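# Move six cart bottles into the fridge, close it

## Task

Carry each of the six bottles from the cart into the refrigerator so they all stand upright, then close the refrigerator door completely. A glass bottle dropping a long way fails the job, as does swinging the door open or closed violently, or the robot toppling or being left leaning. At the end the gripper must have released everything and the robot must have backed away.

## Robot and tools

ROBOT. TidyBot++: a four-caster mobile base (0.54 m long, 0.50 m wide, 0.38 m tall) with a single seven-joint arm and a two-finger gripper. The shoulder sits 0.12 m ahead of the base centre at 0.68 m height. Segments: upper arm 0.42 m, forearm 0.31 m, hand 0.31 m. Two cameras: base_camera (fixed on the base, looking forward and down) and wrist_camera (fisheye, looks along the hand). The arm begins folded with the hand aimed at the floor. Loose objects may occasionally get nudged.

FRAMES. Base frame: origin on the floor below the base centre, x ahead, y to the left, z up, metres. hand_pose and "target" use it; the reported point is midway between the finger pads, the hand's z axis runs along the fingers and the fingers close along its y axis. Odometry frame: the base frame as it was at scene start; base_odometry (x, y, heading in rad, positive left, -3.142 to 3.142) comes from wheel turns only, so slip counts as motion and drift builds up.

move. One action plus optional "cameras" and "blocking".
- base: object with any of translate_m (forward +, -2 to 2 m), strafe_m (left +, -2 to 2 m), rotate_rad (counter-clockwise +, -6.3 to 6.3). These are offsets relative to the base's own axes where the command begins, not positions.
- joints: absolute angle targets by name: joint_1_rad (unlimited; positive is clockwise seen from above, the reverse of heading), joint_2_rad -2.249 to 2.249 (0 = upper arm vertical), joint_3_rad (unlimited), joint_4_rad -2.579 to 2.579 (elbow, 0 straight), joint_5_rad (unlimited), joint_6_rad -2.099 to 2.099 (wrist), joint_7_rad (unlimited; 1.57 with hand down puts the fingers opening left/right), gripper_pos 0 (open, about 85 mm gap) to 1 (closed). Unlimited joints take the short way round, so turn in steps under half a revolution.
- target: one list of seven numbers [x, y, z, qw, qx, qy, qz], an absolute hand pose in the base frame, metres then unit quaternion. With target, joints may only carry gripper_pos.
- speeds: caps for this action only: translate_m/strafe_m 0.05 to 0.5 m/s (give one of them when combining both), rotate_rad 0.1 to 1.57 rad/s.
- cameras: list of base_camera, wrist_camera or all; omitted means all, [] means none.
- blocking: true/omitted waits until everything rests; false returns in about 0.5 s while motion continues.
Unknown keys make a call invalid; out-of-range values get it refused. A refusal or an unplanned stop cancels the rest of that reply's move, wait and finished_scene calls. Actions end after 15 s; base moves time out after 14 s.

wait(seconds 0 to 10, cameras): no new command, returns state and images, early once motions settle. stop(cameras): brakes all running motions. zoom_image(camera, region [x0, y0, x1, y1] pixels, at most 504 by 504) enlarges part of the latest image. read_manual returns licence texts only. finished_scene(scene: current scene number) ends the scene irreversibly; the goal must hold without the robot.

RESULT LINES. "move" reads done or the worst status. base_status, joint_status, hand_status: done, moving, off_target, stopped, not_followed, contact_stop, time_out, torque_fault, limit_stop_at_motor_heat. "pose unreachable" / "joint command not followed" (with a cause) mean the arm targets were withheld, often a self-collision. hand_pose is the measured hand; hand_target is where the commanded joints would put it. joint_positions, gripper_pos, base_tilt (degrees, forward/right positive), motor_effort (% of max, bracketed peak), Motor temperatures, on_its_own, pictures (image order), earlier move. Warnings: ARM HIT, MOTOR HOT, OVER-TEMPERATURE FAULT.

CONTROL HINTS. Targets usually settle within about 3 cm; fix by adding (wanted minus measured) to the last target. To hold still, resend hand_target, not hand_pose. Held loads make the arm sag; never command a loaded joint to its read angle. A gripper at 1 that reads done holds nothing; off_target means it grasped something. Closed fingertips reach about 20 mm beyond the hand point. A hand pointing down reaches at most about 0.94 m high, only near the base. Poses low and close in front, pointing forward, misbehave and may strike the base. The arm neither slows nor avoids obstacles and keeps pressing when blocked. When a held bottle touches a surface, hand_pose stops descending and efforts change slightly.

AVOID. Dropping glass bottles from any height; releasing a moving bottle; moving the fridge door fast (use low speeds); driving or rotating while the arm is snagged above about 0.6 m, or swinging a stretched arm sideways, which can tip the robot; hard arm impacts (torque limits 104.5 N m joints 1 to 4, 51.3 N m joints 5 to 7) that freeze the arm for 10 s; squeezing, pulling or twisting hard on the gripper; keeping the arm outstretched or loaded long enough to overheat (60 °C warning, 75 °C fault). Finish with the gripper open and the robot backed away from fridge and bottles.

Each tool is called after "Request:" in YAML: its name, and indented under it one key for each argument.

## Session

Request:
move:

Scene clock: 0.00 s.
Motor temperatures (°C): [45 39 38 40 44 42 41]
base_odometry: x=+0.000 y=+0.000 heading=+0.000
base_tilt: forward=+0.8 right=-0.1
base_status: not commanded
joint_positions: joint_1_rad=-0.015 joint_2_rad=-0.344 joint_3_rad=+3.181 joint_4_rad=-2.508 joint_5_rad=-0.032 joint_6_rad=-0.857 joint_7_rad=+1.581 gripper_pos=+0.000
joint_status: not commanded
motor_effort: joint_1_rad=+0 joint_2_rad=-1 joint_3_rad=+1 joint_4_rad=+14 joint_5_rad=-2 joint_6_rad=+1 joint_7_rad=+0
hand_pose: x=+0.2759 y=+0.0064 z=+0.5935 quat_wxyz=(-0.018, +0.998, -0.017, +0.060) (m; base frame)
hand_target: x=+0.2766 y=+0.0064 z=+0.5939 quat_wxyz=(-0.018, +0.998, -0.017, +0.061) (m; base frame)
hand_status: not commanded
pictures: base_camera, wrist_camera

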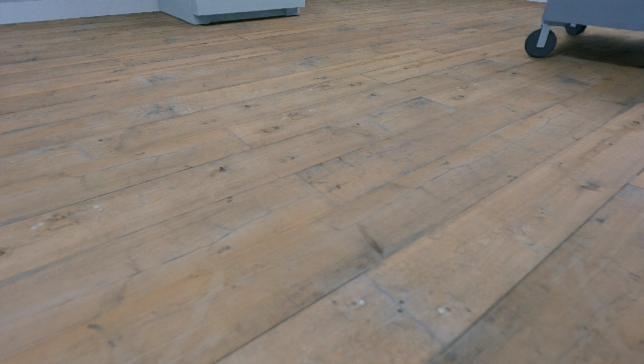

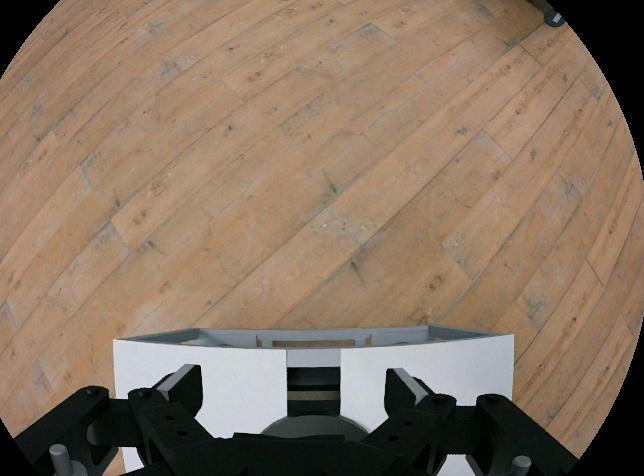

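Request:
move:
  joints: {"joint_6_rad": 0.45}

Scene clock: 9.70 s.
Motor temperatures (°C): [45 38 38 41 44 42 41]
move: done
base_odometry: x=+0.000 y=+0.000 heading=+0.000
base_tilt: forward=+0.8 right=-0.1
base_status: not commanded
joint_positions: joint_1_rad=-0.015 joint_2_rad=-0.344 joint_3_rad=+3.181 joint_4_rad=-2.508 joint_5_rad=-0.032 joint_6_rad=+0.406 joint_7_rad=+1.581 gripper_pos=+0.000
joint_status: all done
motor_effort: joint_1_rad=+0(1) joint_2_rad=-6(6) joint_3_rad=+1(1) joint_4_rad=+19(20) joint_5_rad=-2(3) joint_6_rad=+9(9) joint_7_rad=+1(1)
hand_pose: x=+0.5440 y=-0.0144 z=+0.8443 quat_wxyz=(+0.001, +0.770, -0.024, +0.638) (m; base frame)
hand_target: x=+0.5465 y=-0.0151 z=+0.8584 quat_wxyz=(+0.002, +0.755, -0.025, +0.655) (m; base frame)
hand_status: not commanded
pictures: base_camera, wrist_camera
camera_calibration:
wrist_camera: T_world_to_cam=[[-0.0315082, -0.999461, -0.00926495, 0.00639747], [-0.141057, 0.0136233, -0.989908, 0.974005], [0.9895, -0.0298834, -0.14141, -0.285725], [0, 0, 0, 1]] pos_world=[0.420317, -0.0154135, 0.92383]

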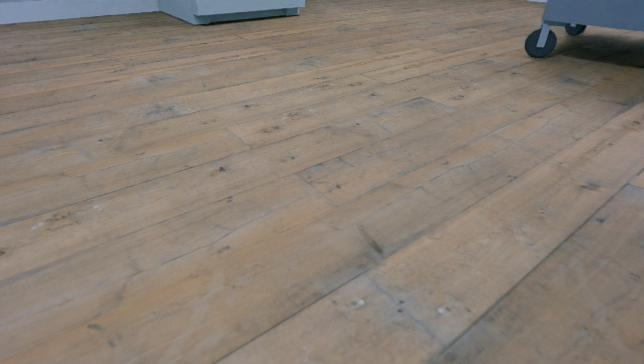

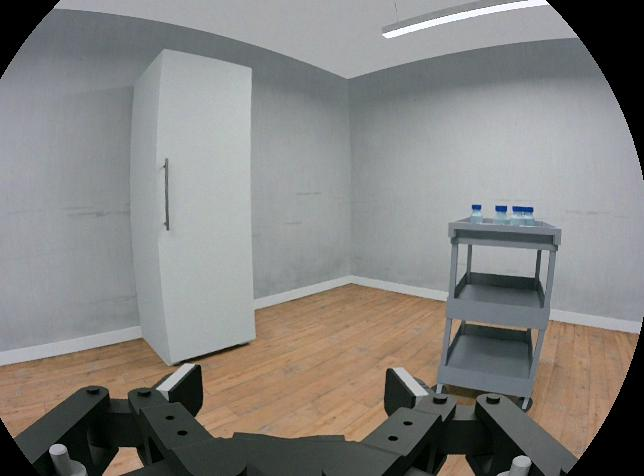

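Request:
zoom_image:
  camera: "wrist_camera"
  region: [420, 180, 600, 420]

Request:
zoom_image:
  camera: "wrist_camera"
  region: [110, 30, 290, 380]

Scaled by 2.100.

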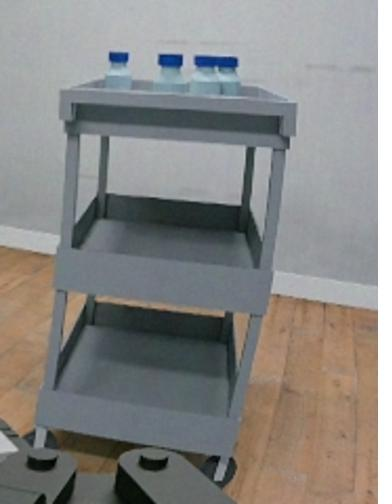

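Scaled by 1.440.

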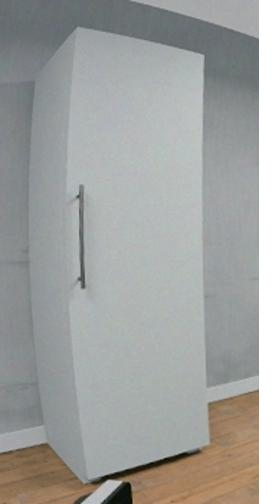

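Request:
move:
  base: {"translate_m": 1.05, "strafe_m": -0.1, "rotate_rad": 0.677}
  joints: {"joint_6_rad": 0.6}

Scene clock: 67.90 s.
Motor temperatures (°C): [45 38 37 41 44 42 41]
move: done
base_odometry: x=+1.050 y=-0.100 heading=+0.678
base_tilt: forward=+0.8 right=-0.1
base_status: done
joint_positions: joint_1_rad=-0.015 joint_2_rad=-0.345 joint_3_rad=+3.181 joint_4_rad=-2.507 joint_5_rad=-0.032 joint_6_rad=+0.574 joint_7_rad=+1.581 gripper_pos=+0.000
joint_status: all done
motor_effort: joint_1_rad=-1(2) joint_2_rad=-6(8) joint_3_rad=+1(2) joint_4_rad=+19(22) joint_5_rad=-2(3) joint_6_rad=+9(10) joint_7_rad=+0(1)
hand_pose: x=+0.5491 y=-0.0166 z=+0.8975 quat_wxyz=(+0.003, +0.713, -0.025, +0.701) (m; base frame)
hand_target: x=+0.5496 y=-0.0170 z=+0.9050 quat_wxyz=(+0.004, +0.704, -0.025, +0.710) (m; base frame)
hand_status: not commanded
pictures: base_camera, wrist_camera
camera_calibration:
wrist_camera: T_world_to_cam=[[-0.0363893, -0.999305, -0.00814174, 0.00659897], [0.0291953, 0.0070806, -0.999549, 0.942491], [0.998911, -0.0366106, 0.0289173, -0.441516], [0, 0, 0, 1]] pos_world=[0.413759, -0.0162432, 0.954886]

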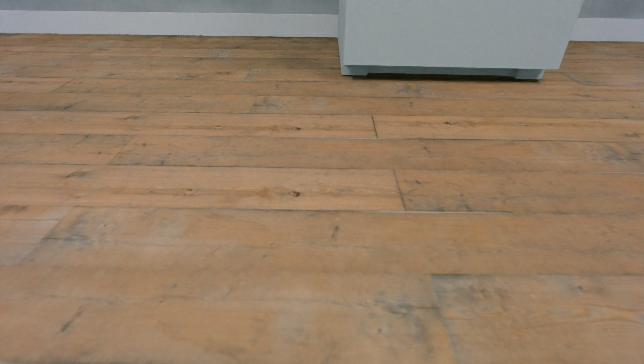

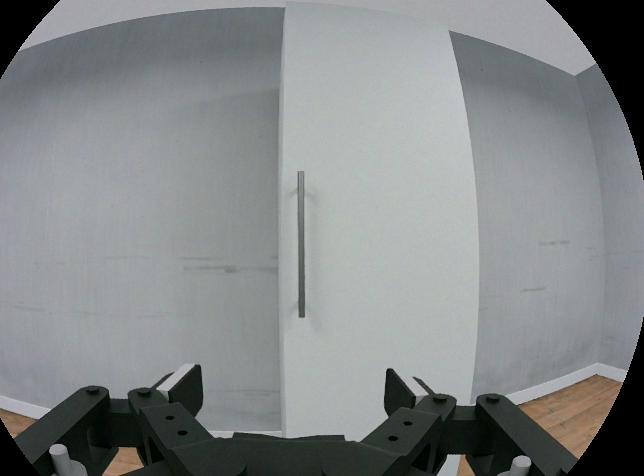

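Request:
move:
  base: {"translate_m": 0.64, "strafe_m": -0.1, "rotate_rad": 0.08}
  joints: {"joint_1_rad": -0.055, "joint_6_rad": 0.61}

Scene clock: 102.73 s.
Motor temperatures (°C): [45 38 37 41 44 42 41]
move: done
base_odometry: x=+1.612 y=+0.223 heading=+0.758
base_tilt: forward=+0.8 right=-0.1
base_status: done
joint_positions: joint_1_rad=-0.044 joint_2_rad=-0.343 joint_3_rad=+3.178 joint_4_rad=-2.507 joint_5_rad=-0.032 joint_6_rad=+0.575 joint_7_rad=+1.581 gripper_pos=+0.000
joint_status: all done
motor_effort: joint_1_rad=+0(2) joint_2_rad=-6(8) joint_3_rad=+0(3) joint_4_rad=+19(20) joint_5_rad=-2(3) joint_6_rad=+9(10) joint_7_rad=+0(1)
hand_pose: x=+0.5499 y=-0.0022 z=+0.8967 quat_wxyz=(-0.008, +0.714, -0.013, +0.700) (m; base frame)
hand_target: x=+0.5499 y=+0.0003 z=+0.9081 quat_wxyz=(-0.010, +0.701, -0.011, +0.713) (m; base frame)
hand_status: not commanded
pictures: base_camera, wrist_camera
camera_calibration:
wrist_camera: T_world_to_cam=[[-0.00353539, -0.99997, -0.00692172, 0.00185742], [0.027199, 0.00682304, -0.999607, 0.942679], [0.999624, -0.00372227, 0.0271741, -0.440508], [0, 0, 0, 1]] pos_world=[0.414709, -0.00621426, 0.954292]

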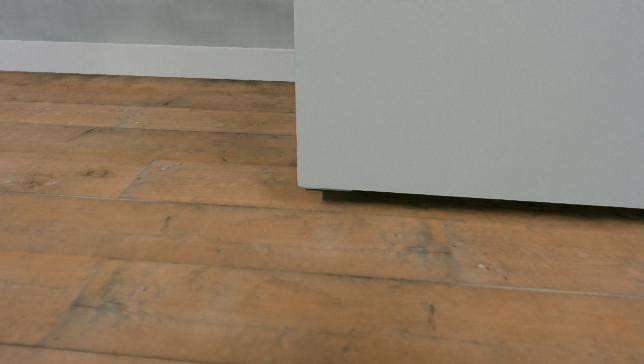

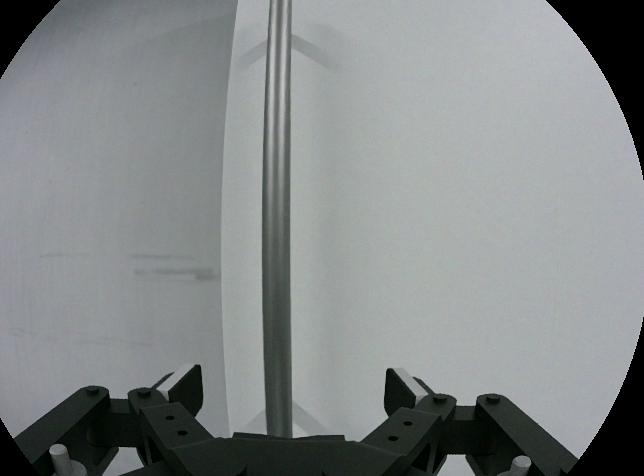

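Request:
move:
  base: {"translate_m": 0.06, "strafe_m": 0.018}
  speeds: {"translate_m": 0.2}
  cameras: ["wrist_camera"]

Scene clock: 121.03 s.
Motor temperatures (°C): [45 38 37 41 44 42 41]
move: done
base_odometry: x=+1.643 y=+0.278 heading=+0.758
base_tilt: forward=+0.8 right=-0.2
base_status: done
joint_positions: joint_1_rad=-0.044 joint_2_rad=-0.339 joint_3_rad=+3.178 joint_4_rad=-2.507 joint_5_rad=-0.032 joint_6_rad=+0.575 joint_7_rad=+1.581 gripper_pos=+0.000
joint_status: not commanded
motor_effort: joint_1_rad=+0(1) joint_2_rad=-5(9) joint_3_rad=+0(1) joint_4_rad=+19(20) joint_5_rad=-2(2) joint_6_rad=+9(9) joint_7_rad=+0(1)
hand_pose: x=+0.5507 y=-0.0021 z=+0.8951 quat_wxyz=(-0.008, +0.715, -0.013, +0.699) (m; base frame)
hand_target: x=+0.5499 y=+0.0003 z=+0.9081 quat_wxyz=(-0.010, +0.701, -0.011, +0.713) (m; base frame)
hand_status: not commanded
pictures: wrist_camera
camera_calibration:
wrist_camera: T_world_to_cam=[[-0.00356007, -0.999971, -0.00674869, 0.00174239], [0.0235891, 0.00666287, -0.9997, 0.943172], [0.999715, -0.0037182, 0.0235647, -0.438058], [0, 0, 0, 1]] pos_world=[0.415691, -0.00617069, 0.953223]

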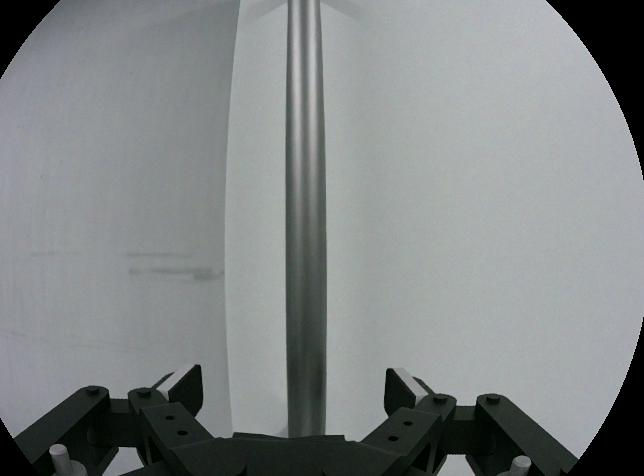

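Request:
move:
  base: {"translate_m": 0.015}
  speeds: {"translate_m": 0.1}

Scene clock: 133.70 s.
Motor temperatures (°C): [45 38 37 41 44 42 41]
move: done
base_odometry: x=+1.654 y=+0.288 heading=+0.758
base_tilt: forward=+0.8 right=-0.1
base_status: done
joint_positions: joint_1_rad=-0.044 joint_2_rad=-0.340 joint_3_rad=+3.178 joint_4_rad=-2.507 joint_5_rad=-0.032 joint_6_rad=+0.575 joint_7_rad=+1.581 gripper_pos=+0.000
joint_status: not commanded
motor_effort: joint_1_rad=+0(1) joint_2_rad=-6(9) joint_3_rad=+1(2) joint_4_rad=+20(20) joint_5_rad=-2(2) joint_6_rad=+9(9) joint_7_rad=+0(1)
hand_pose: x=+0.5506 y=-0.0021 z=+0.8953 quat_wxyz=(-0.008, +0.715, -0.013, +0.699) (m; base frame)
hand_target: x=+0.5499 y=+0.0003 z=+0.9081 quat_wxyz=(-0.010, +0.701, -0.011, +0.713) (m; base frame)
hand_status: not commanded
pictures: base_camera, wrist_camera
camera_calibration:
wrist_camera: T_world_to_cam=[[-0.00355861, -0.999971, -0.00677237, 0.00175854], [0.0241489, 0.0066845, -0.999686, 0.943089], [0.999702, -0.00372104, 0.0241244, -0.438451], [0, 0, 0, 1]] pos_world=[0.415553, -0.00617709, 0.953382]

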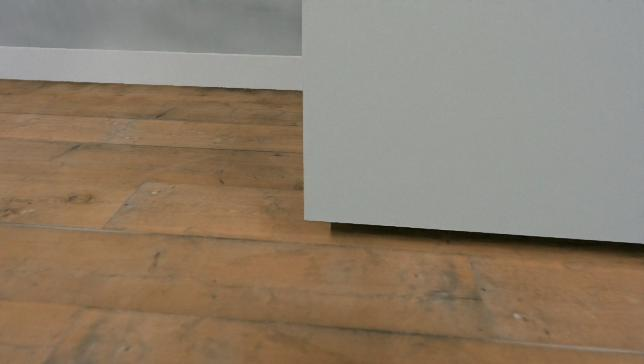

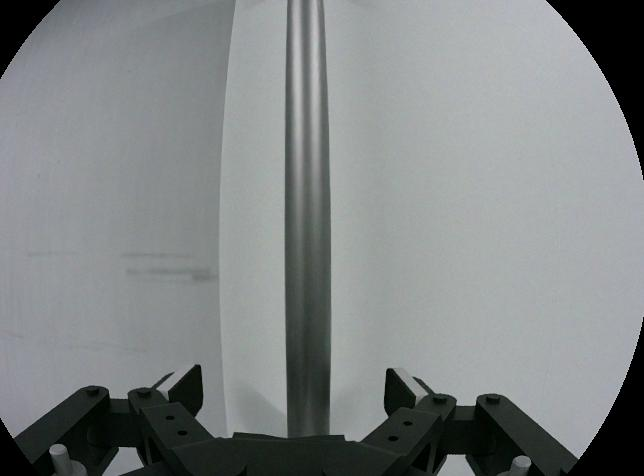

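Request:
move:
  base: {"strafe_m": -0.005}
  joints: {"gripper_pos": 0.72}
  cameras: ["wrist_camera"]

Scene clock: 154.20 s.
Motor temperatures (°C): [45 38 37 41 44 42 41]
move: done
base_odometry: x=+1.657 y=+0.285 heading=+0.759
base_tilt: forward=+0.7 right=-0.1
base_status: done
joint_positions: joint_1_rad=-0.044 joint_2_rad=-0.340 joint_3_rad=+3.179 joint_4_rad=-2.507 joint_5_rad=-0.032 joint_6_rad=+0.575 joint_7_rad=+1.581 gripper_pos=+0.720
joint_status: all done
motor_effort: joint_1_rad=-1(1) joint_2_rad=-7(7) joint_3_rad=+0(2) joint_4_rad=+19(20) joint_5_rad=-2(3) joint_6_rad=+9(9) joint_7_rad=+1(1)
hand_pose: x=+0.5506 y=-0.0027 z=+0.8953 quat_wxyz=(-0.007, +0.715, -0.013, +0.699) (m; base frame)
hand_target: x=+0.5499 y=+0.0003 z=+0.9081 quat_wxyz=(-0.010, +0.701, -0.011, +0.713) (m; base frame)
hand_status: not commanded
pictures: wrist_camera
camera_calibration:
wrist_camera: T_world_to_cam=[[-0.00472249, -0.999963, -0.00718311, 0.00217778], [0.0241386, 0.0070671, -0.999684, 0.943093], [0.999697, -0.00489438, 0.0241044, -0.438451], [0, 0, 0, 1]] pos_world=[0.415564, -0.00663318, 0.953379]

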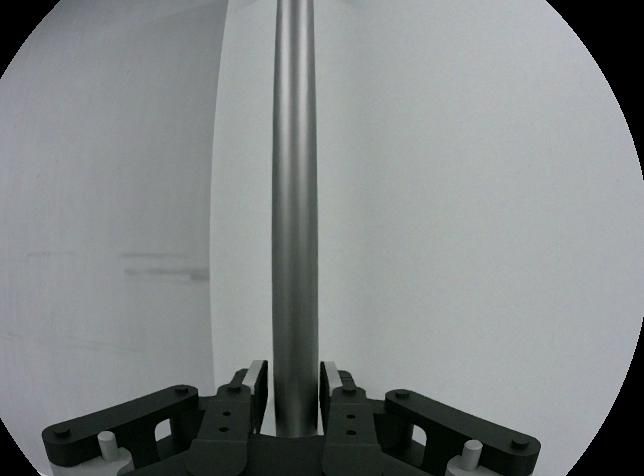

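Request:
move:
  joints: {"gripper_pos": 1.0}
  cameras: ["wrist_camera"]

Scene clock: 222.90 s.
Motor temperatures (°C): [45 37 37 41 44 42 41]
move: off_target
base_odometry: x=+1.657 y=+0.285 heading=+0.759
base_tilt: forward=+0.8 right=-0.1
base_status: not commanded
joint_positions: joint_1_rad=-0.045 joint_2_rad=-0.340 joint_3_rad=+3.183 joint_4_rad=-2.507 joint_5_rad=-0.032 joint_6_rad=+0.575 joint_7_rad=+1.581 gripper_pos=+0.830
joint_status: gripper_pos off_target (ended at +0.830, target +1.000)
motor_effort: joint_1_rad=-2(4) joint_2_rad=-6(7) joint_3_rad=-1(5) joint_4_rad=+20(22) joint_5_rad=-2(5) joint_6_rad=+9(10) joint_7_rad=-1(1)
hand_pose: x=+0.5504 y=-0.0044 z=+0.8953 quat_wxyz=(-0.007, +0.715, -0.015, +0.699) (m; base frame)
hand_target: x=+0.5499 y=+0.0003 z=+0.9081 quat_wxyz=(-0.010, +0.701, -0.011, +0.713) (m; base frame)
hand_status: not commanded
pictures: wrist_camera
camera_calibration:
wrist_camera: T_world_to_cam=[[-0.00811166, -0.999931, -0.00847737, 0.00346326], [0.0243428, 0.00827768, -0.999669, 0.943004], [0.999671, -0.00831534, 0.024274, -0.438394], [0, 0, 0, 1]] pos_world=[0.415323, -0.00798825, 0.953363]

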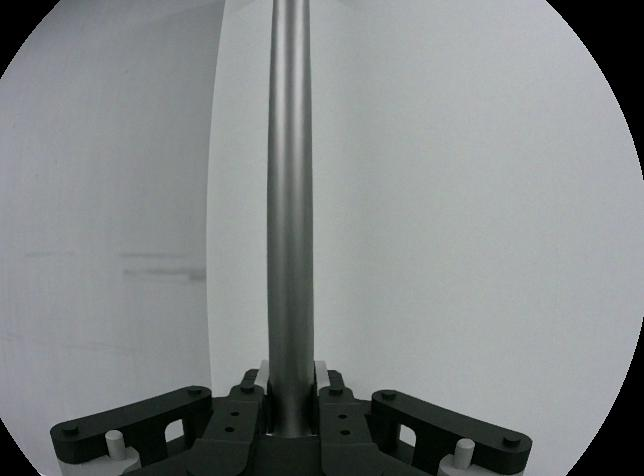

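Request:
move:
  base: {"translate_m": -0.122, "strafe_m": -0.073, "rotate_rad": 0.087}
  speeds: {"translate_m": 0.08, "rotate_rad": 0.1}

Scene clock: 229.27 s.
Motor temperatures (°C): [45 37 37 41 44 42 41]
move: done
base_odometry: x=+1.619 y=+0.148 heading=+0.846
base_tilt: forward=+0.8 right=-0.1
base_status: done
joint_positions: joint_1_rad=-0.046 joint_2_rad=-0.339 joint_3_rad=+3.181 joint_4_rad=-2.509 joint_5_rad=-0.032 joint_6_rad=+0.579 joint_7_rad=+1.581 gripper_pos=+0.831
joint_status: not commanded
motor_effort: joint_1_rad=+0(8) joint_2_rad=-9(29) joint_3_rad=+1(8) joint_4_rad=+18(22) joint_5_rad=-4(5) joint_6_rad=+10(12) joint_7_rad=-1(2)
hand_pose: x=+0.5504 y=-0.0029 z=+0.8953 quat_wxyz=(-0.007, +0.714, -0.013, +0.700) (m; base frame)
hand_target: x=+0.5499 y=+0.0003 z=+0.9081 quat_wxyz=(-0.010, +0.701, -0.011, +0.713) (m; base frame)
hand_status: not commanded
pictures: base_camera, wrist_camera
camera_calibration:
wrist_camera: T_world_to_cam=[[-0.00488947, -0.999959, -0.00763257, 0.00249283], [0.0258109, 0.00750392, -0.999639, 0.942113], [0.999655, -0.0050847, 0.0257732, -0.439735], [0, 0, 0, 1]] pos_world=[0.415278, -0.00681273, 0.953125]

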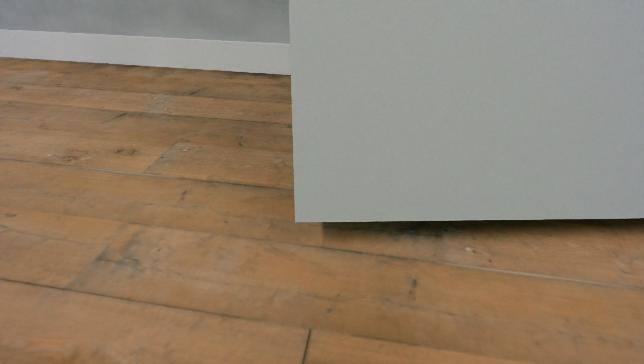

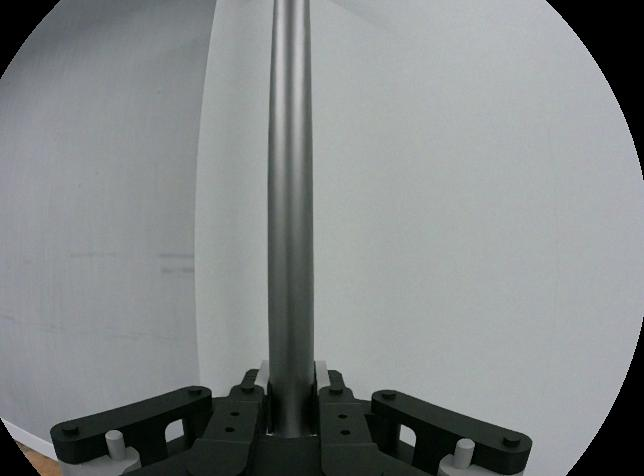

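Request:
move:
  base: {"translate_m": -0.118, "strafe_m": -0.089, "rotate_rad": 0.087}
  speeds: {"translate_m": 0.1, "rotate_rad": 0.1}
  cameras: ["wrist_camera"]

Request:
move:
  base: {"translate_m": -0.112, "strafe_m": -0.1045, "rotate_rad": 0.087}
  speeds: {"translate_m": 0.1, "rotate_rad": 0.1}

Scene clock: 236.43 s.
Motor temperatures (°C): [44 37 37 41 44 42 41]
move: done
base_odometry: x=+1.607 y=+0.000 heading=+0.934
base_tilt: forward=+0.8 right=-0.1
base_status: done
joint_positions: joint_1_rad=-0.046 joint_2_rad=-0.335 joint_3_rad=+3.181 joint_4_rad=-2.506 joint_5_rad=-0.031 joint_6_rad=+0.580 joint_7_rad=+1.581 gripper_pos=+0.831
joint_status: not commanded
motor_effort: joint_1_rad=+1(7) joint_2_rad=-9(12) joint_3_rad=+2(8) joint_4_rad=+19(23) joint_5_rad=-3(5) joint_6_rad=+10(12) joint_7_rad=-1(2)
hand_pose: x=+0.5518 y=-0.0029 z=+0.8949 quat_wxyz=(-0.007, +0.715, -0.013, +0.699) (m; base frame)
hand_target: x=+0.5499 y=+0.0003 z=+0.9081 quat_wxyz=(-0.010, +0.701, -0.011, +0.713) (m; base frame)
hand_status: not commanded
pictures: wrist_camera
camera_calibration:
wrist_camera: T_world_to_cam=[[-0.00489938, -0.99996, -0.0075113, 0.00237868], [0.0242692, 0.00739027, -0.999678, 0.942551], [0.999693, -0.0050801, 0.024232, -0.439734], [0, 0, 0, 1]] pos_world=[0.416736, -0.00682102, 0.952921]

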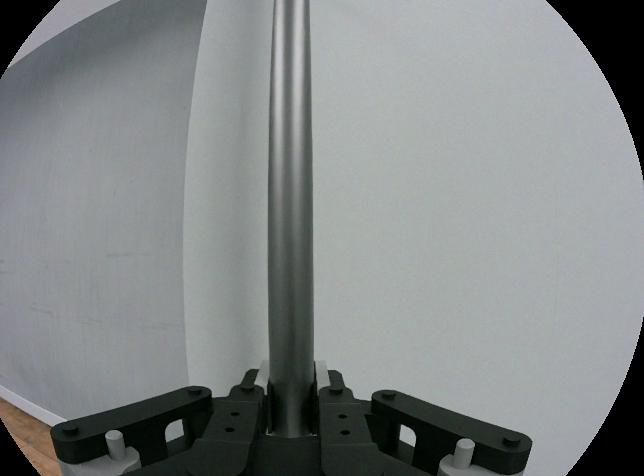

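Scene clock: 238.60 s.
Motor temperatures (°C): [44 37 37 41 44 42 41]
move: done
base_odometry: x=+1.625 y=-0.152 heading=+1.022
base_tilt: forward=+0.8 right=-0.1
base_status: done
joint_positions: joint_1_rad=-0.047 joint_2_rad=-0.332 joint_3_rad=+3.181 joint_4_rad=-2.505 joint_5_rad=-0.031 joint_6_rad=+0.580 joint_7_rad=+1.581 gripper_pos=+0.831
joint_status: not commanded
motor_effort: joint_1_rad=-1(8) joint_2_rad=-10(13) joint_3_rad=+0(8) joint_4_rad=+20(23) joint_5_rad=-3(5) joint_6_rad=+10(12) joint_7_rad=-1(2)
hand_pose: x=+0.5526 y=-0.0027 z=+0.8943 quat_wxyz=(-0.007, +0.715, -0.013, +0.699) (m; base frame)
hand_target: x=+0.5499 y=+0.0003 z=+0.9081 quat_wxyz=(-0.010, +0.701, -0.011, +0.713) (m; base frame)
hand_status: not commanded
pictures: base_camera, wrist_camera
camera_calibration:
wrist_camera: T_world_to_cam=[[-0.00460827, -0.999963, -0.00725946, 0.0021474], [0.022818, 0.0071525, -0.999714, 0.94281], [0.999729, -0.0047726, 0.0227842, -0.439208], [0, 0, 0, 1]] pos_world=[0.417586, -0.00669229, 0.952563]

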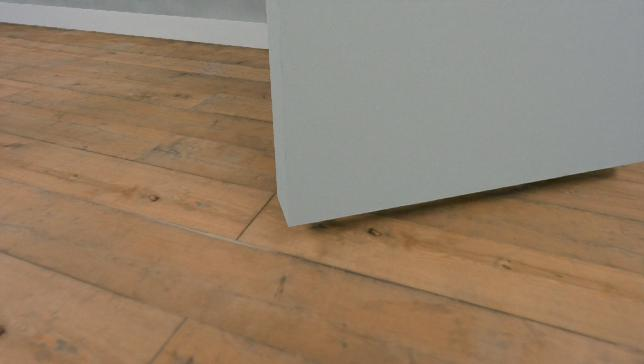

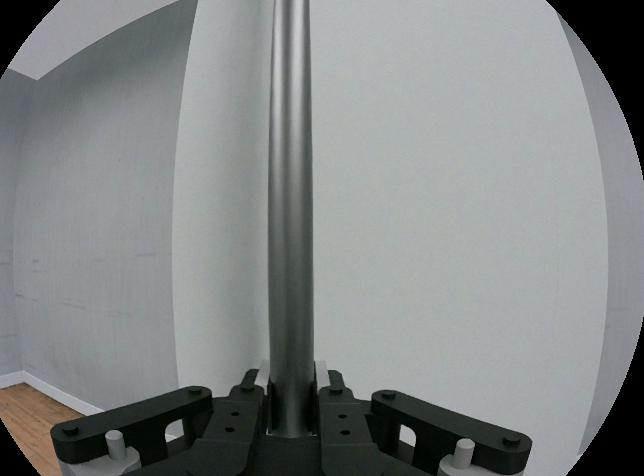

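Request:
move:
  base: {"translate_m": -0.103, "strafe_m": -0.119, "rotate_rad": 0.087}
  speeds: {"translate_m": 0.1, "rotate_rad": 0.1}

Scene clock: 246.50 s.
Motor temperatures (°C): [44 37 37 41 44 42 41]
move: done
base_odometry: x=+1.673 y=-0.302 heading=+1.109
base_tilt: forward=+0.8 right=-0.1
base_status: done
joint_positions: joint_1_rad=-0.047 joint_2_rad=-0.330 joint_3_rad=+3.182 joint_4_rad=-2.506 joint_5_rad=-0.031 joint_6_rad=+0.581 joint_7_rad=+1.581 gripper_pos=+0.832
joint_status: not commanded
motor_effort: joint_1_rad=+0(8) joint_2_rad=-10(13) joint_3_rad=+1(8) joint_4_rad=+20(22) joint_5_rad=-4(6) joint_6_rad=+11(12) joint_7_rad=-1(2)
hand_pose: x=+0.5529 y=-0.0031 z=+0.8936 quat_wxyz=(-0.007, +0.716, -0.013, +0.698) (m; base frame)
hand_target: x=+0.5499 y=+0.0003 z=+0.9081 quat_wxyz=(-0.010, +0.701, -0.011, +0.713) (m; base frame)
hand_status: not commanded
pictures: base_camera, wrist_camera
camera_calibration:
wrist_camera: T_world_to_cam=[[-0.00534787, -0.999959, -0.00731892, 0.00224649], [0.0213351, 0.00720327, -0.999746, 0.942912], [0.999758, -0.00550267, 0.0212957, -0.438231], [0, 0, 0, 1]] pos_world=[0.418019, -0.00695709, 0.952022]

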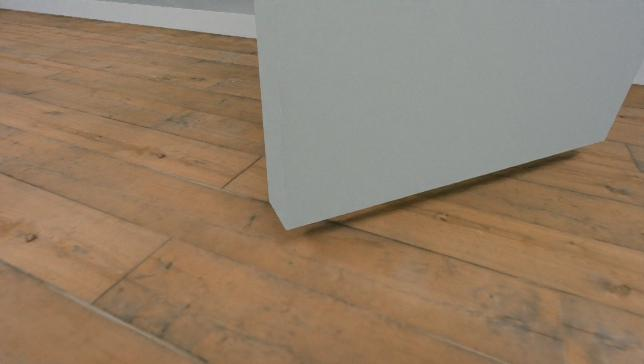

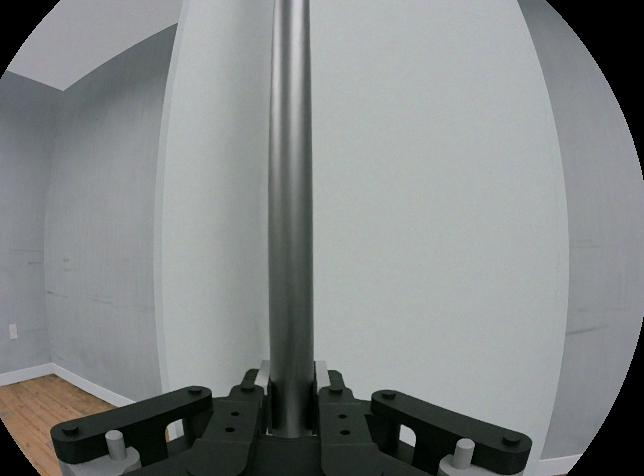

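Request:
move:
  joints: {"gripper_pos": 0.3}
  cameras: ["wrist_camera"]

Request:
move:
  base: {"translate_m": -0.15}
  speeds: {"translate_m": 0.2}

Scene clock: 254.03 s.
Motor temperatures (°C): [44 37 37 41 44 42 41]
move: done
base_odometry: x=+1.673 y=-0.302 heading=+1.109
base_tilt: forward=+0.8 right=-0.1
base_status: not commanded
joint_positions: joint_1_rad=-0.047 joint_2_rad=-0.339 joint_3_rad=+3.182 joint_4_rad=-2.506 joint_5_rad=-0.031 joint_6_rad=+0.581 joint_7_rad=+1.581 gripper_pos=+0.300
joint_status: all done
motor_effort: joint_1_rad=+0(1) joint_2_rad=-6(10) joint_3_rad=+1(1) joint_4_rad=+19(20) joint_5_rad=-2(4) joint_6_rad=+9(10) joint_7_rad=+1(1)
hand_pose: x=+0.5511 y=-0.0033 z=+0.8974 quat_wxyz=(-0.007, +0.713, -0.014, +0.701) (m; base frame)
hand_target: x=+0.5499 y=+0.0003 z=+0.9081 quat_wxyz=(-0.010, +0.701, -0.011, +0.713) (m; base frame)
hand_status: not commanded
pictures: wrist_camera
camera_calibration:
wrist_camera: T_world_to_cam=[[-0.00548025, -0.999954, -0.00781866, 0.00260333], [0.0300501, 0.00765056, -0.999519, 0.941728], [0.999533, -0.00571256, 0.0300068, -0.444168], [0, 0, 0, 1]] pos_world=[0.415676, -0.00713888, 0.954623]

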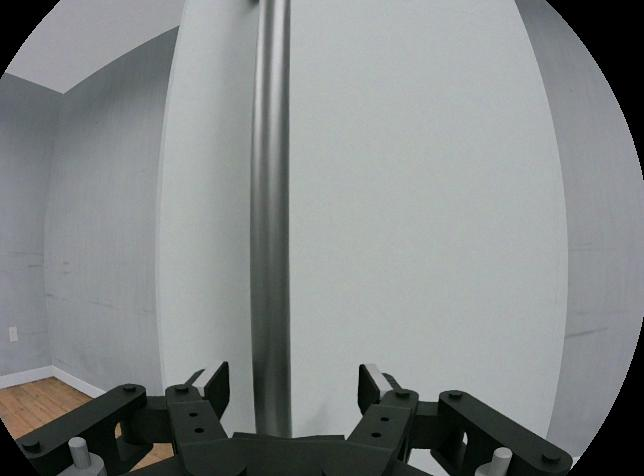

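Scene clock: 255.50 s.
Motor temperatures (°C): [44 37 37 41 44 42 41]
move: done
base_odometry: x=+1.606 y=-0.436 heading=+1.109
base_tilt: forward=+0.8 right=-0.1
base_status: done
joint_positions: joint_1_rad=-0.047 joint_2_rad=-0.346 joint_3_rad=+3.182 joint_4_rad=-2.506 joint_5_rad=-0.031 joint_6_rad=+0.581 joint_7_rad=+1.581 gripper_pos=+0.300
joint_status: not commanded
motor_effort: joint_1_rad=+0(1) joint_2_rad=-6(9) joint_3_rad=+0(3) joint_4_rad=+20(20) joint_5_rad=-2(3) joint_6_rad=+9(9) joint_7_rad=+0(1)
hand_pose: x=+0.5495 y=-0.0032 z=+0.9005 quat_wxyz=(-0.008, +0.710, -0.013, +0.704) (m; base frame)
hand_target: x=+0.5499 y=+0.0003 z=+0.9081 quat_wxyz=(-0.010, +0.701, -0.011, +0.713) (m; base frame)
hand_status: not commanded
pictures: base_camera, wrist_camera
camera_calibration:
wrist_camera: T_world_to_cam=[[-0.0050096, -0.999955, -0.00807663, 0.00272373], [0.0373657, 0.0078839, -0.999271, 0.940656], [0.999289, -0.00530774, 0.0373245, -0.449178], [0, 0, 0, 1]] pos_world=[0.413724, -0.00707654, 0.956757]

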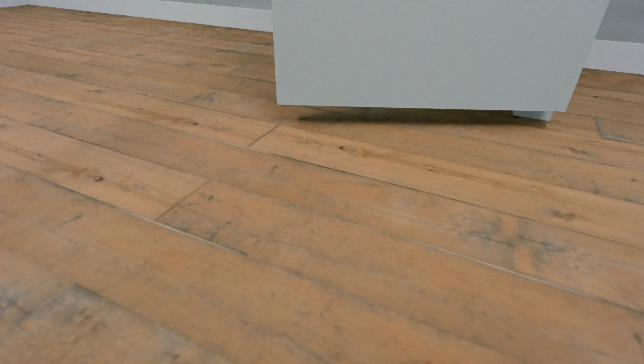

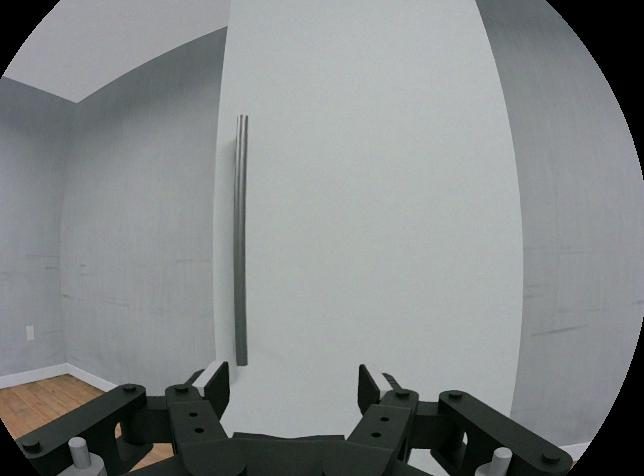

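Request:
wait:
  seconds: 0.2

Scene clock: 264.67 s.
Motor temperatures (°C): [44 37 37 41 44 42 41]
base_odometry: x=+1.606 y=-0.436 heading=+1.109
base_tilt: forward=+0.8 right=-0.1
base_status: done
joint_positions: joint_1_rad=-0.047 joint_2_rad=-0.346 joint_3_rad=+3.182 joint_4_rad=-2.506 joint_5_rad=-0.031 joint_6_rad=+0.581 joint_7_rad=+1.581 gripper_pos=+0.300
joint_status: not commanded
motor_effort: joint_1_rad=+0(1) joint_2_rad=-6(9) joint_3_rad=+1(3) joint_4_rad=+19(20) joint_5_rad=-2(3) joint_6_rad=+9(9) joint_7_rad=+0(1)
hand_pose: x=+0.5495 y=-0.0031 z=+0.9005 quat_wxyz=(-0.008, +0.710, -0.013, +0.704) (m; base frame)
hand_target: x=+0.5499 y=+0.0003 z=+0.9081 quat_wxyz=(-0.010, +0.701, -0.011, +0.713) (m; base frame)
hand_status: not commanded
wait: 0.20 s; at rest from the start
pictures: base_camera, wrist_camera
camera_calibration:
wrist_camera: T_world_to_cam=[[-0.00497577, -0.999955, -0.00802602, 0.00266997], [0.0373664, 0.00783459, -0.999271, 0.940656], [0.999289, -0.00527205, 0.0373257, -0.449179], [0, 0, 0, 1]] pos_world=[0.413724, -0.0070679, 0.956757]

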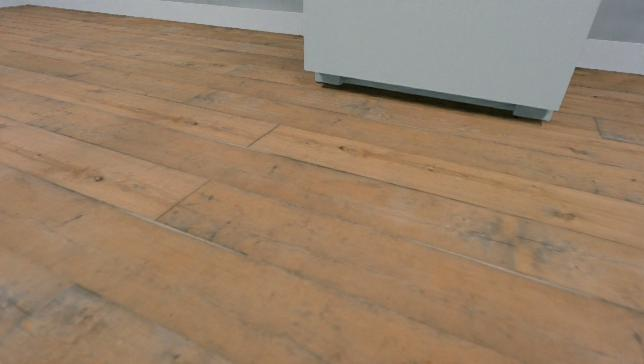

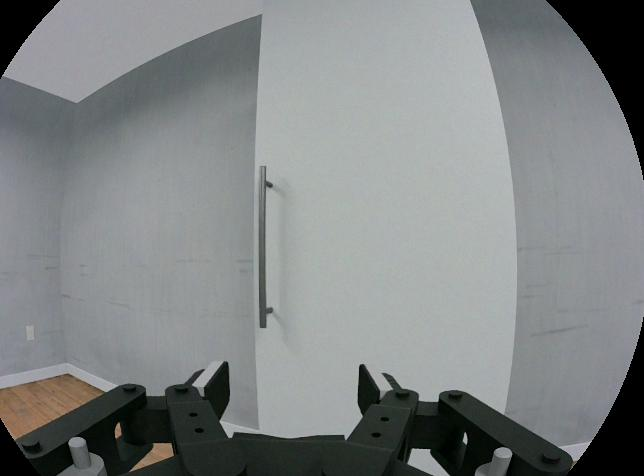

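Request:
move:
  base: {"translate_m": 0.574, "strafe_m": 0.310, "rotate_rad": -0.35}
  joints: {"gripper_pos": 0.0}

Scene clock: 291.73 s.
Motor temperatures (°C): [44 37 37 41 44 42 41]
move: done
base_odometry: x=+1.584 y=+0.216 heading=+0.758
base_tilt: forward=+0.8 right=-0.1
base_status: done
joint_positions: joint_1_rad=-0.047 joint_2_rad=-0.346 joint_3_rad=+3.184 joint_4_rad=-2.506 joint_5_rad=-0.031 joint_6_rad=+0.581 joint_7_rad=+1.581 gripper_pos=+0.000
joint_status: all done
motor_effort: joint_1_rad=+0(2) joint_2_rad=-6(9) joint_3_rad=+0(2) joint_4_rad=+19(20) joint_5_rad=-2(3) joint_6_rad=+9(10) joint_7_rad=+0(1)
hand_pose: x=+0.5496 y=-0.0041 z=+0.9004 quat_wxyz=(-0.007, +0.710, -0.014, +0.704) (m; base frame)
hand_target: x=+0.5499 y=+0.0003 z=+0.9081 quat_wxyz=(-0.010, +0.701, -0.011, +0.713) (m; base frame)
hand_status: not commanded
pictures: base_camera, wrist_camera
camera_calibration:
wrist_camera: T_world_to_cam=[[-0.00680784, -0.999939, -0.00871717, 0.00337563], [0.0372329, 0.00845786, -0.999271, 0.940678], [0.999283, -0.00712744, 0.037173, -0.449095], [0, 0, 0, 1]] pos_world=[0.413772, -0.0077816, 0.956716]

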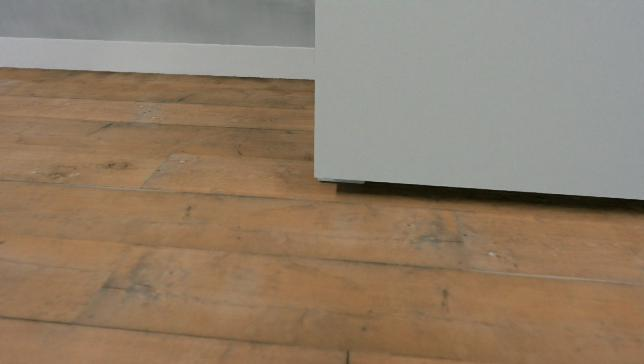

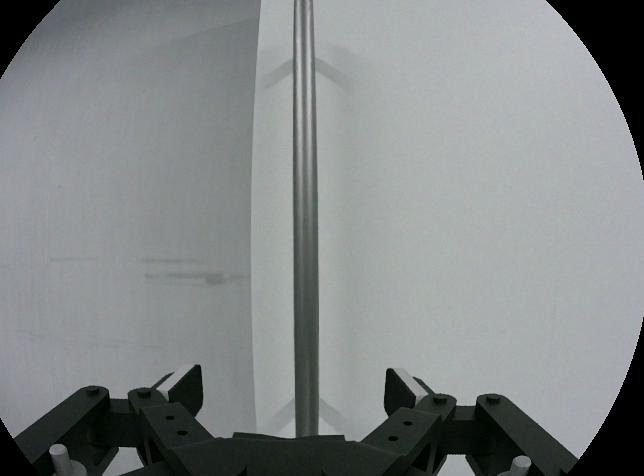

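Request:
move:
  base: {"translate_m": 0.1, "strafe_m": -0.004}
  speeds: {"translate_m": 0.2}
  cameras: []

Request:
move:
  joints: {"gripper_pos": 1.0}
  cameras: ["wrist_camera"]

Scene clock: 308.73 s.
Motor temperatures (°C): [44 37 37 41 44 42 41]
move: done
base_odometry: x=+1.659 y=+0.282 heading=+0.758
base_tilt: forward=+0.8 right=-0.1
base_status: done
joint_positions: joint_1_rad=-0.047 joint_2_rad=-0.343 joint_3_rad=+3.184 joint_4_rad=-2.506 joint_5_rad=-0.031 joint_6_rad=+0.581 joint_7_rad=+1.581 gripper_pos=+0.000
joint_status: not commanded
motor_effort: joint_1_rad=+0(1) joint_2_rad=-6(9) joint_3_rad=+0(1) joint_4_rad=+19(20) joint_5_rad=-2(2) joint_6_rad=+9(9) joint_7_rad=+0(1)
hand_pose: x=+0.5501 y=-0.0040 z=+0.8994 quat_wxyz=(-0.007, +0.711, -0.014, +0.703) (m; base frame)
hand_target: x=+0.5499 y=+0.0003 z=+0.9081 quat_wxyz=(-0.010, +0.701, -0.011, +0.713) (m; base frame)
hand_status: not commanded
pictures: none
No camera images: "cameras" was empty.

Scene clock: 309.83 s.
Motor temperatures (°C): [44 37 37 41 44 42 41]
move: off_target
base_odometry: x=+1.659 y=+0.282 heading=+0.758
base_tilt: forward=+0.8 right=-0.1
base_status: not commanded
joint_positions: joint_1_rad=-0.044 joint_2_rad=-0.344 joint_3_rad=+3.192 joint_4_rad=-2.506 joint_5_rad=-0.033 joint_6_rad=+0.581 joint_7_rad=+1.581 gripper_pos=+0.831
joint_status: gripper_pos off_target (ended at +0.831, target +1.000)
motor_effort: joint_1_rad=+2(7) joint_2_rad=-6(7) joint_3_rad=+3(6) joint_4_rad=+20(22) joint_5_rad=-4(6) joint_6_rad=+10(10) joint_7_rad=-1(2)
hand_pose: x=+0.5498 y=-0.0098 z=+0.8992 quat_wxyz=(-0.004, +0.711, -0.020, +0.703) (m; base frame)
hand_target: x=+0.5499 y=+0.0003 z=+0.9081 quat_wxyz=(-0.010, +0.701, -0.011, +0.713) (m; base frame)
hand_status: not commanded
pictures: wrist_camera
camera_calibration:
wrist_camera: T_world_to_cam=[[-0.0189728, -0.999733, -0.0131615, 0.00834253], [0.034831, 0.0124949, -0.999315, 0.940918], [0.999213, -0.0194182, 0.0345846, -0.447069], [0, 0, 0, 1]] pos_world=[0.414102, -0.0120977, 0.955845]

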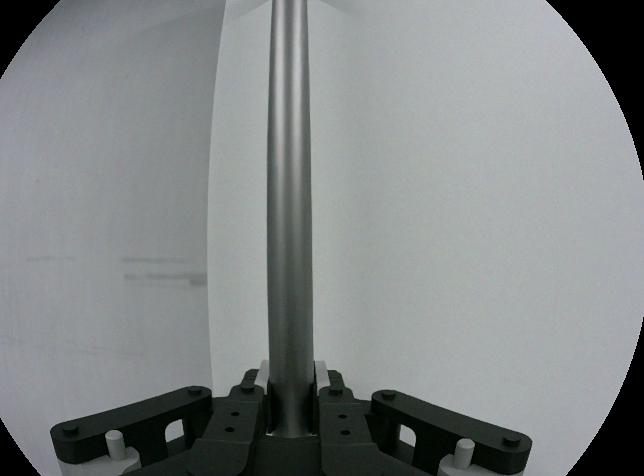

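Request:
move:
  base: {"translate_m": -0.1341, "strafe_m": -0.164, "rotate_rad": 0.2269}
  speeds: {"translate_m": 0.12, "rotate_rad": 0.14}
  cameras: []

Request:
move:
  base: {"translate_m": -0.1306, "strafe_m": -0.1728, "rotate_rad": 0.2443}
  speeds: {"translate_m": 0.15, "rotate_rad": 0.17}
  cameras: []

Request:
move:
  base: {"translate_m": -0.1311, "strafe_m": -0.1708, "rotate_rad": 0.2356}
  speeds: {"translate_m": 0.15, "rotate_rad": 0.17}

Scene clock: 320.07 s.
Motor temperatures (°C): [44 37 37 41 44 42 41]
move: done
base_odometry: x=+1.675 y=+0.070 heading=+0.986
base_tilt: forward=+0.8 right=-0.1
base_status: done
joint_positions: joint_1_rad=-0.051 joint_2_rad=-0.342 joint_3_rad=+3.180 joint_4_rad=-2.506 joint_5_rad=-0.032 joint_6_rad=+0.583 joint_7_rad=+1.581 gripper_pos=+0.832
joint_status: not commanded
motor_effort: joint_1_rad=+1(9) joint_2_rad=-8(28) joint_3_rad=+2(10) joint_4_rad=+19(22) joint_5_rad=-4(5) joint_6_rad=+9(11) joint_7_rad=-1(2)
hand_pose: x=+0.5503 y=-0.0005 z=+0.8990 quat_wxyz=(-0.009, +0.711, -0.011, +0.703) (m; base frame)
hand_target: x=+0.5499 y=+0.0003 z=+0.9081 quat_wxyz=(-0.010, +0.701, -0.011, +0.713) (m; base frame)
hand_status: not commanded
pictures: none
No camera images: "cameras" was empty.

Scene clock: 322.17 s.
Motor temperatures (°C): [44 37 37 41 44 42 41]
move: done
base_odometry: x=+1.747 y=-0.134 heading=+1.231
base_tilt: forward=+0.8 right=-0.1
base_status: done
joint_positions: joint_1_rad=-0.054 joint_2_rad=-0.338 joint_3_rad=+3.175 joint_4_rad=-2.505 joint_5_rad=-0.031 joint_6_rad=+0.584 joint_7_rad=+1.581 gripper_pos=+0.832
joint_status: not commanded
motor_effort: joint_1_rad=+1(4) joint_2_rad=-7(11) joint_3_rad=+3(5) joint_4_rad=+18(23) joint_5_rad=-3(5) joint_6_rad=+9(12) joint_7_rad=+0(1)
hand_pose: x=+0.5512 y=+0.0033 z=+0.8985 quat_wxyz=(-0.011, +0.712, -0.008, +0.702) (m; base frame)
hand_target: x=+0.5499 y=+0.0003 z=+0.9081 quat_wxyz=(-0.010, +0.701, -0.011, +0.713) (m; base frame)
hand_status: not commanded
pictures: none
No camera images: "cameras" was empty.

Scene clock: 324.23 s.
Motor temperatures (°C): [44 37 37 41 44 42 41]
move: done
base_odometry: x=+1.864 y=-0.315 heading=+1.467
base_tilt: forward=+0.8 right=-0.1
base_status: done
joint_positions: joint_1_rad=-0.057 joint_2_rad=-0.339 joint_3_rad=+3.174 joint_4_rad=-2.507 joint_5_rad=-0.029 joint_6_rad=+0.584 joint_7_rad=+1.581 gripper_pos=+0.832
joint_status: not commanded
motor_effort: joint_1_rad=+0(4) joint_2_rad=-7(12) joint_3_rad=+2(5) joint_4_rad=+19(23) joint_5_rad=-3(6) joint_6_rad=+9(13) joint_7_rad=-1(2)
hand_pose: x=+0.5508 y=+0.0055 z=+0.8977 quat_wxyz=(-0.013, +0.712, -0.005, +0.702) (m; base frame)
hand_target: x=+0.5499 y=+0.0003 z=+0.9081 quat_wxyz=(-0.010, +0.701, -0.011, +0.713) (m; base frame)
hand_status: not commanded
pictures: base_camera, wrist_camera
camera_calibration:
wrist_camera: T_world_to_cam=[[0.0138984, -0.999898, -0.00330881, -0.00329533], [0.0320812, 0.00375335, -0.999478, 0.940905], [0.999389, 0.013785, 0.0321301, -0.445748], [0, 0, 0, 1]] pos_world=[0.415336, -0.000681888, 0.954725]

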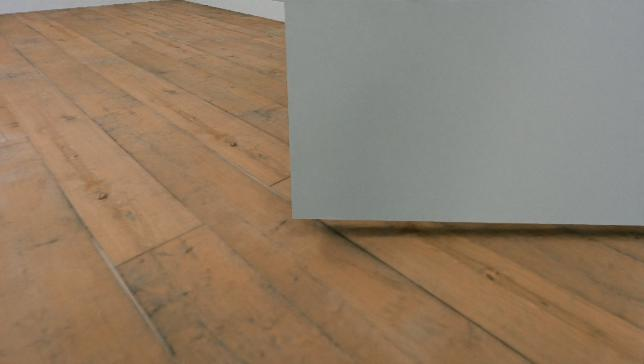

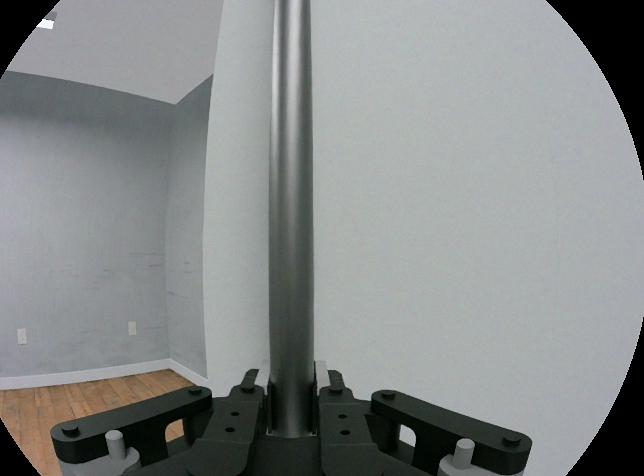

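Request:
move:
  base: {"translate_m": -0.1299, "strafe_m": -0.171, "rotate_rad": 0.2356}
  speeds: {"translate_m": 0.15, "rotate_rad": 0.17}
  cameras: []

Request:
move:
  base: {"translate_m": -0.1287, "strafe_m": -0.175, "rotate_rad": 0.2356}
  speeds: {"translate_m": 0.15, "rotate_rad": 0.17}

Scene clock: 332.43 s.
Motor temperatures (°C): [44 37 37 41 44 42 41]
move: done
base_odometry: x=+2.021 y=-0.462 heading=+1.703
base_tilt: forward=+0.8 right=-0.1
base_status: done
joint_positions: joint_1_rad=-0.057 joint_2_rad=-0.344 joint_3_rad=+3.181 joint_4_rad=-2.512 joint_5_rad=-0.028 joint_6_rad=+0.584 joint_7_rad=+1.581 gripper_pos=+0.832
joint_status: not commanded
motor_effort: joint_1_rad=+0(4) joint_2_rad=-7(12) joint_3_rad=+1(5) joint_4_rad=+19(24) joint_5_rad=-3(6) joint_6_rad=+9(13) joint_7_rad=-1(2)
hand_pose: x=+0.5487 y=+0.0026 z=+0.8968 quat_wxyz=(-0.011, +0.712, -0.007, +0.702) (m; base frame)
hand_target: x=+0.5499 y=+0.0003 z=+0.9081 quat_wxyz=(-0.010, +0.701, -0.011, +0.713) (m; base frame)
hand_status: not commanded
pictures: none
No camera images: "cameras" was empty.

Scene clock: 334.53 s.
Motor temperatures (°C): [44 37 37 41 44 42 41]
move: done
base_odometry: x=+2.211 y=-0.566 heading=+1.940
base_tilt: forward=+0.8 right=-0.1
base_status: done
joint_positions: joint_1_rad=-0.053 joint_2_rad=-0.343 joint_3_rad=+3.184 joint_4_rad=-2.514 joint_5_rad=-0.027 joint_6_rad=+0.584 joint_7_rad=+1.581 gripper_pos=+0.832
joint_status: not commanded
motor_effort: joint_1_rad=-2(6) joint_2_rad=-7(11) joint_3_rad=-1(5) joint_4_rad=+19(24) joint_5_rad=-2(5) joint_6_rad=+9(13) joint_7_rad=-1(2)
hand_pose: x=+0.5486 y=-0.0005 z=+0.8956 quat_wxyz=(-0.009, +0.713, -0.010, +0.701) (m; base frame)
hand_target: x=+0.5499 y=+0.0003 z=+0.9081 quat_wxyz=(-0.010, +0.701, -0.011, +0.713) (m; base frame)
hand_status: not commanded
pictures: base_camera, wrist_camera
camera_calibration:
wrist_camera: T_world_to_cam=[[0.00202272, -0.999987, -0.00473135, -0.00152232], [0.0296682, 0.00478929, -0.999548, 0.940285], [0.999558, 0.00188144, 0.0296774, -0.441383], [0, 0, 0, 1]] pos_world=[0.413295, -0.00519516, 0.952953]

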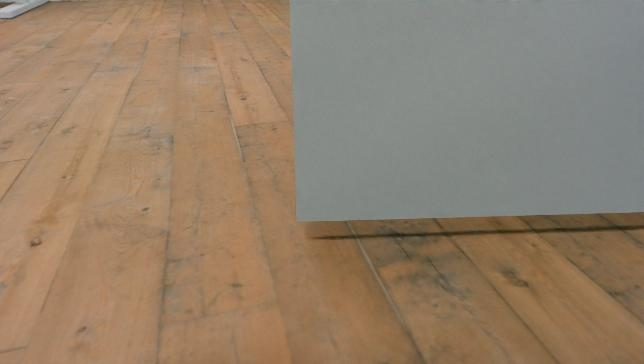

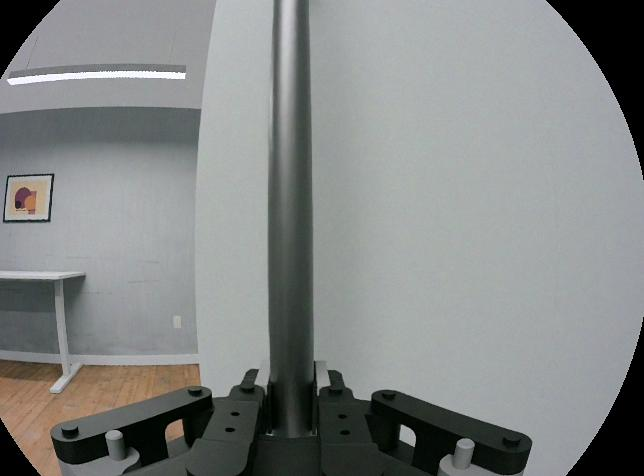

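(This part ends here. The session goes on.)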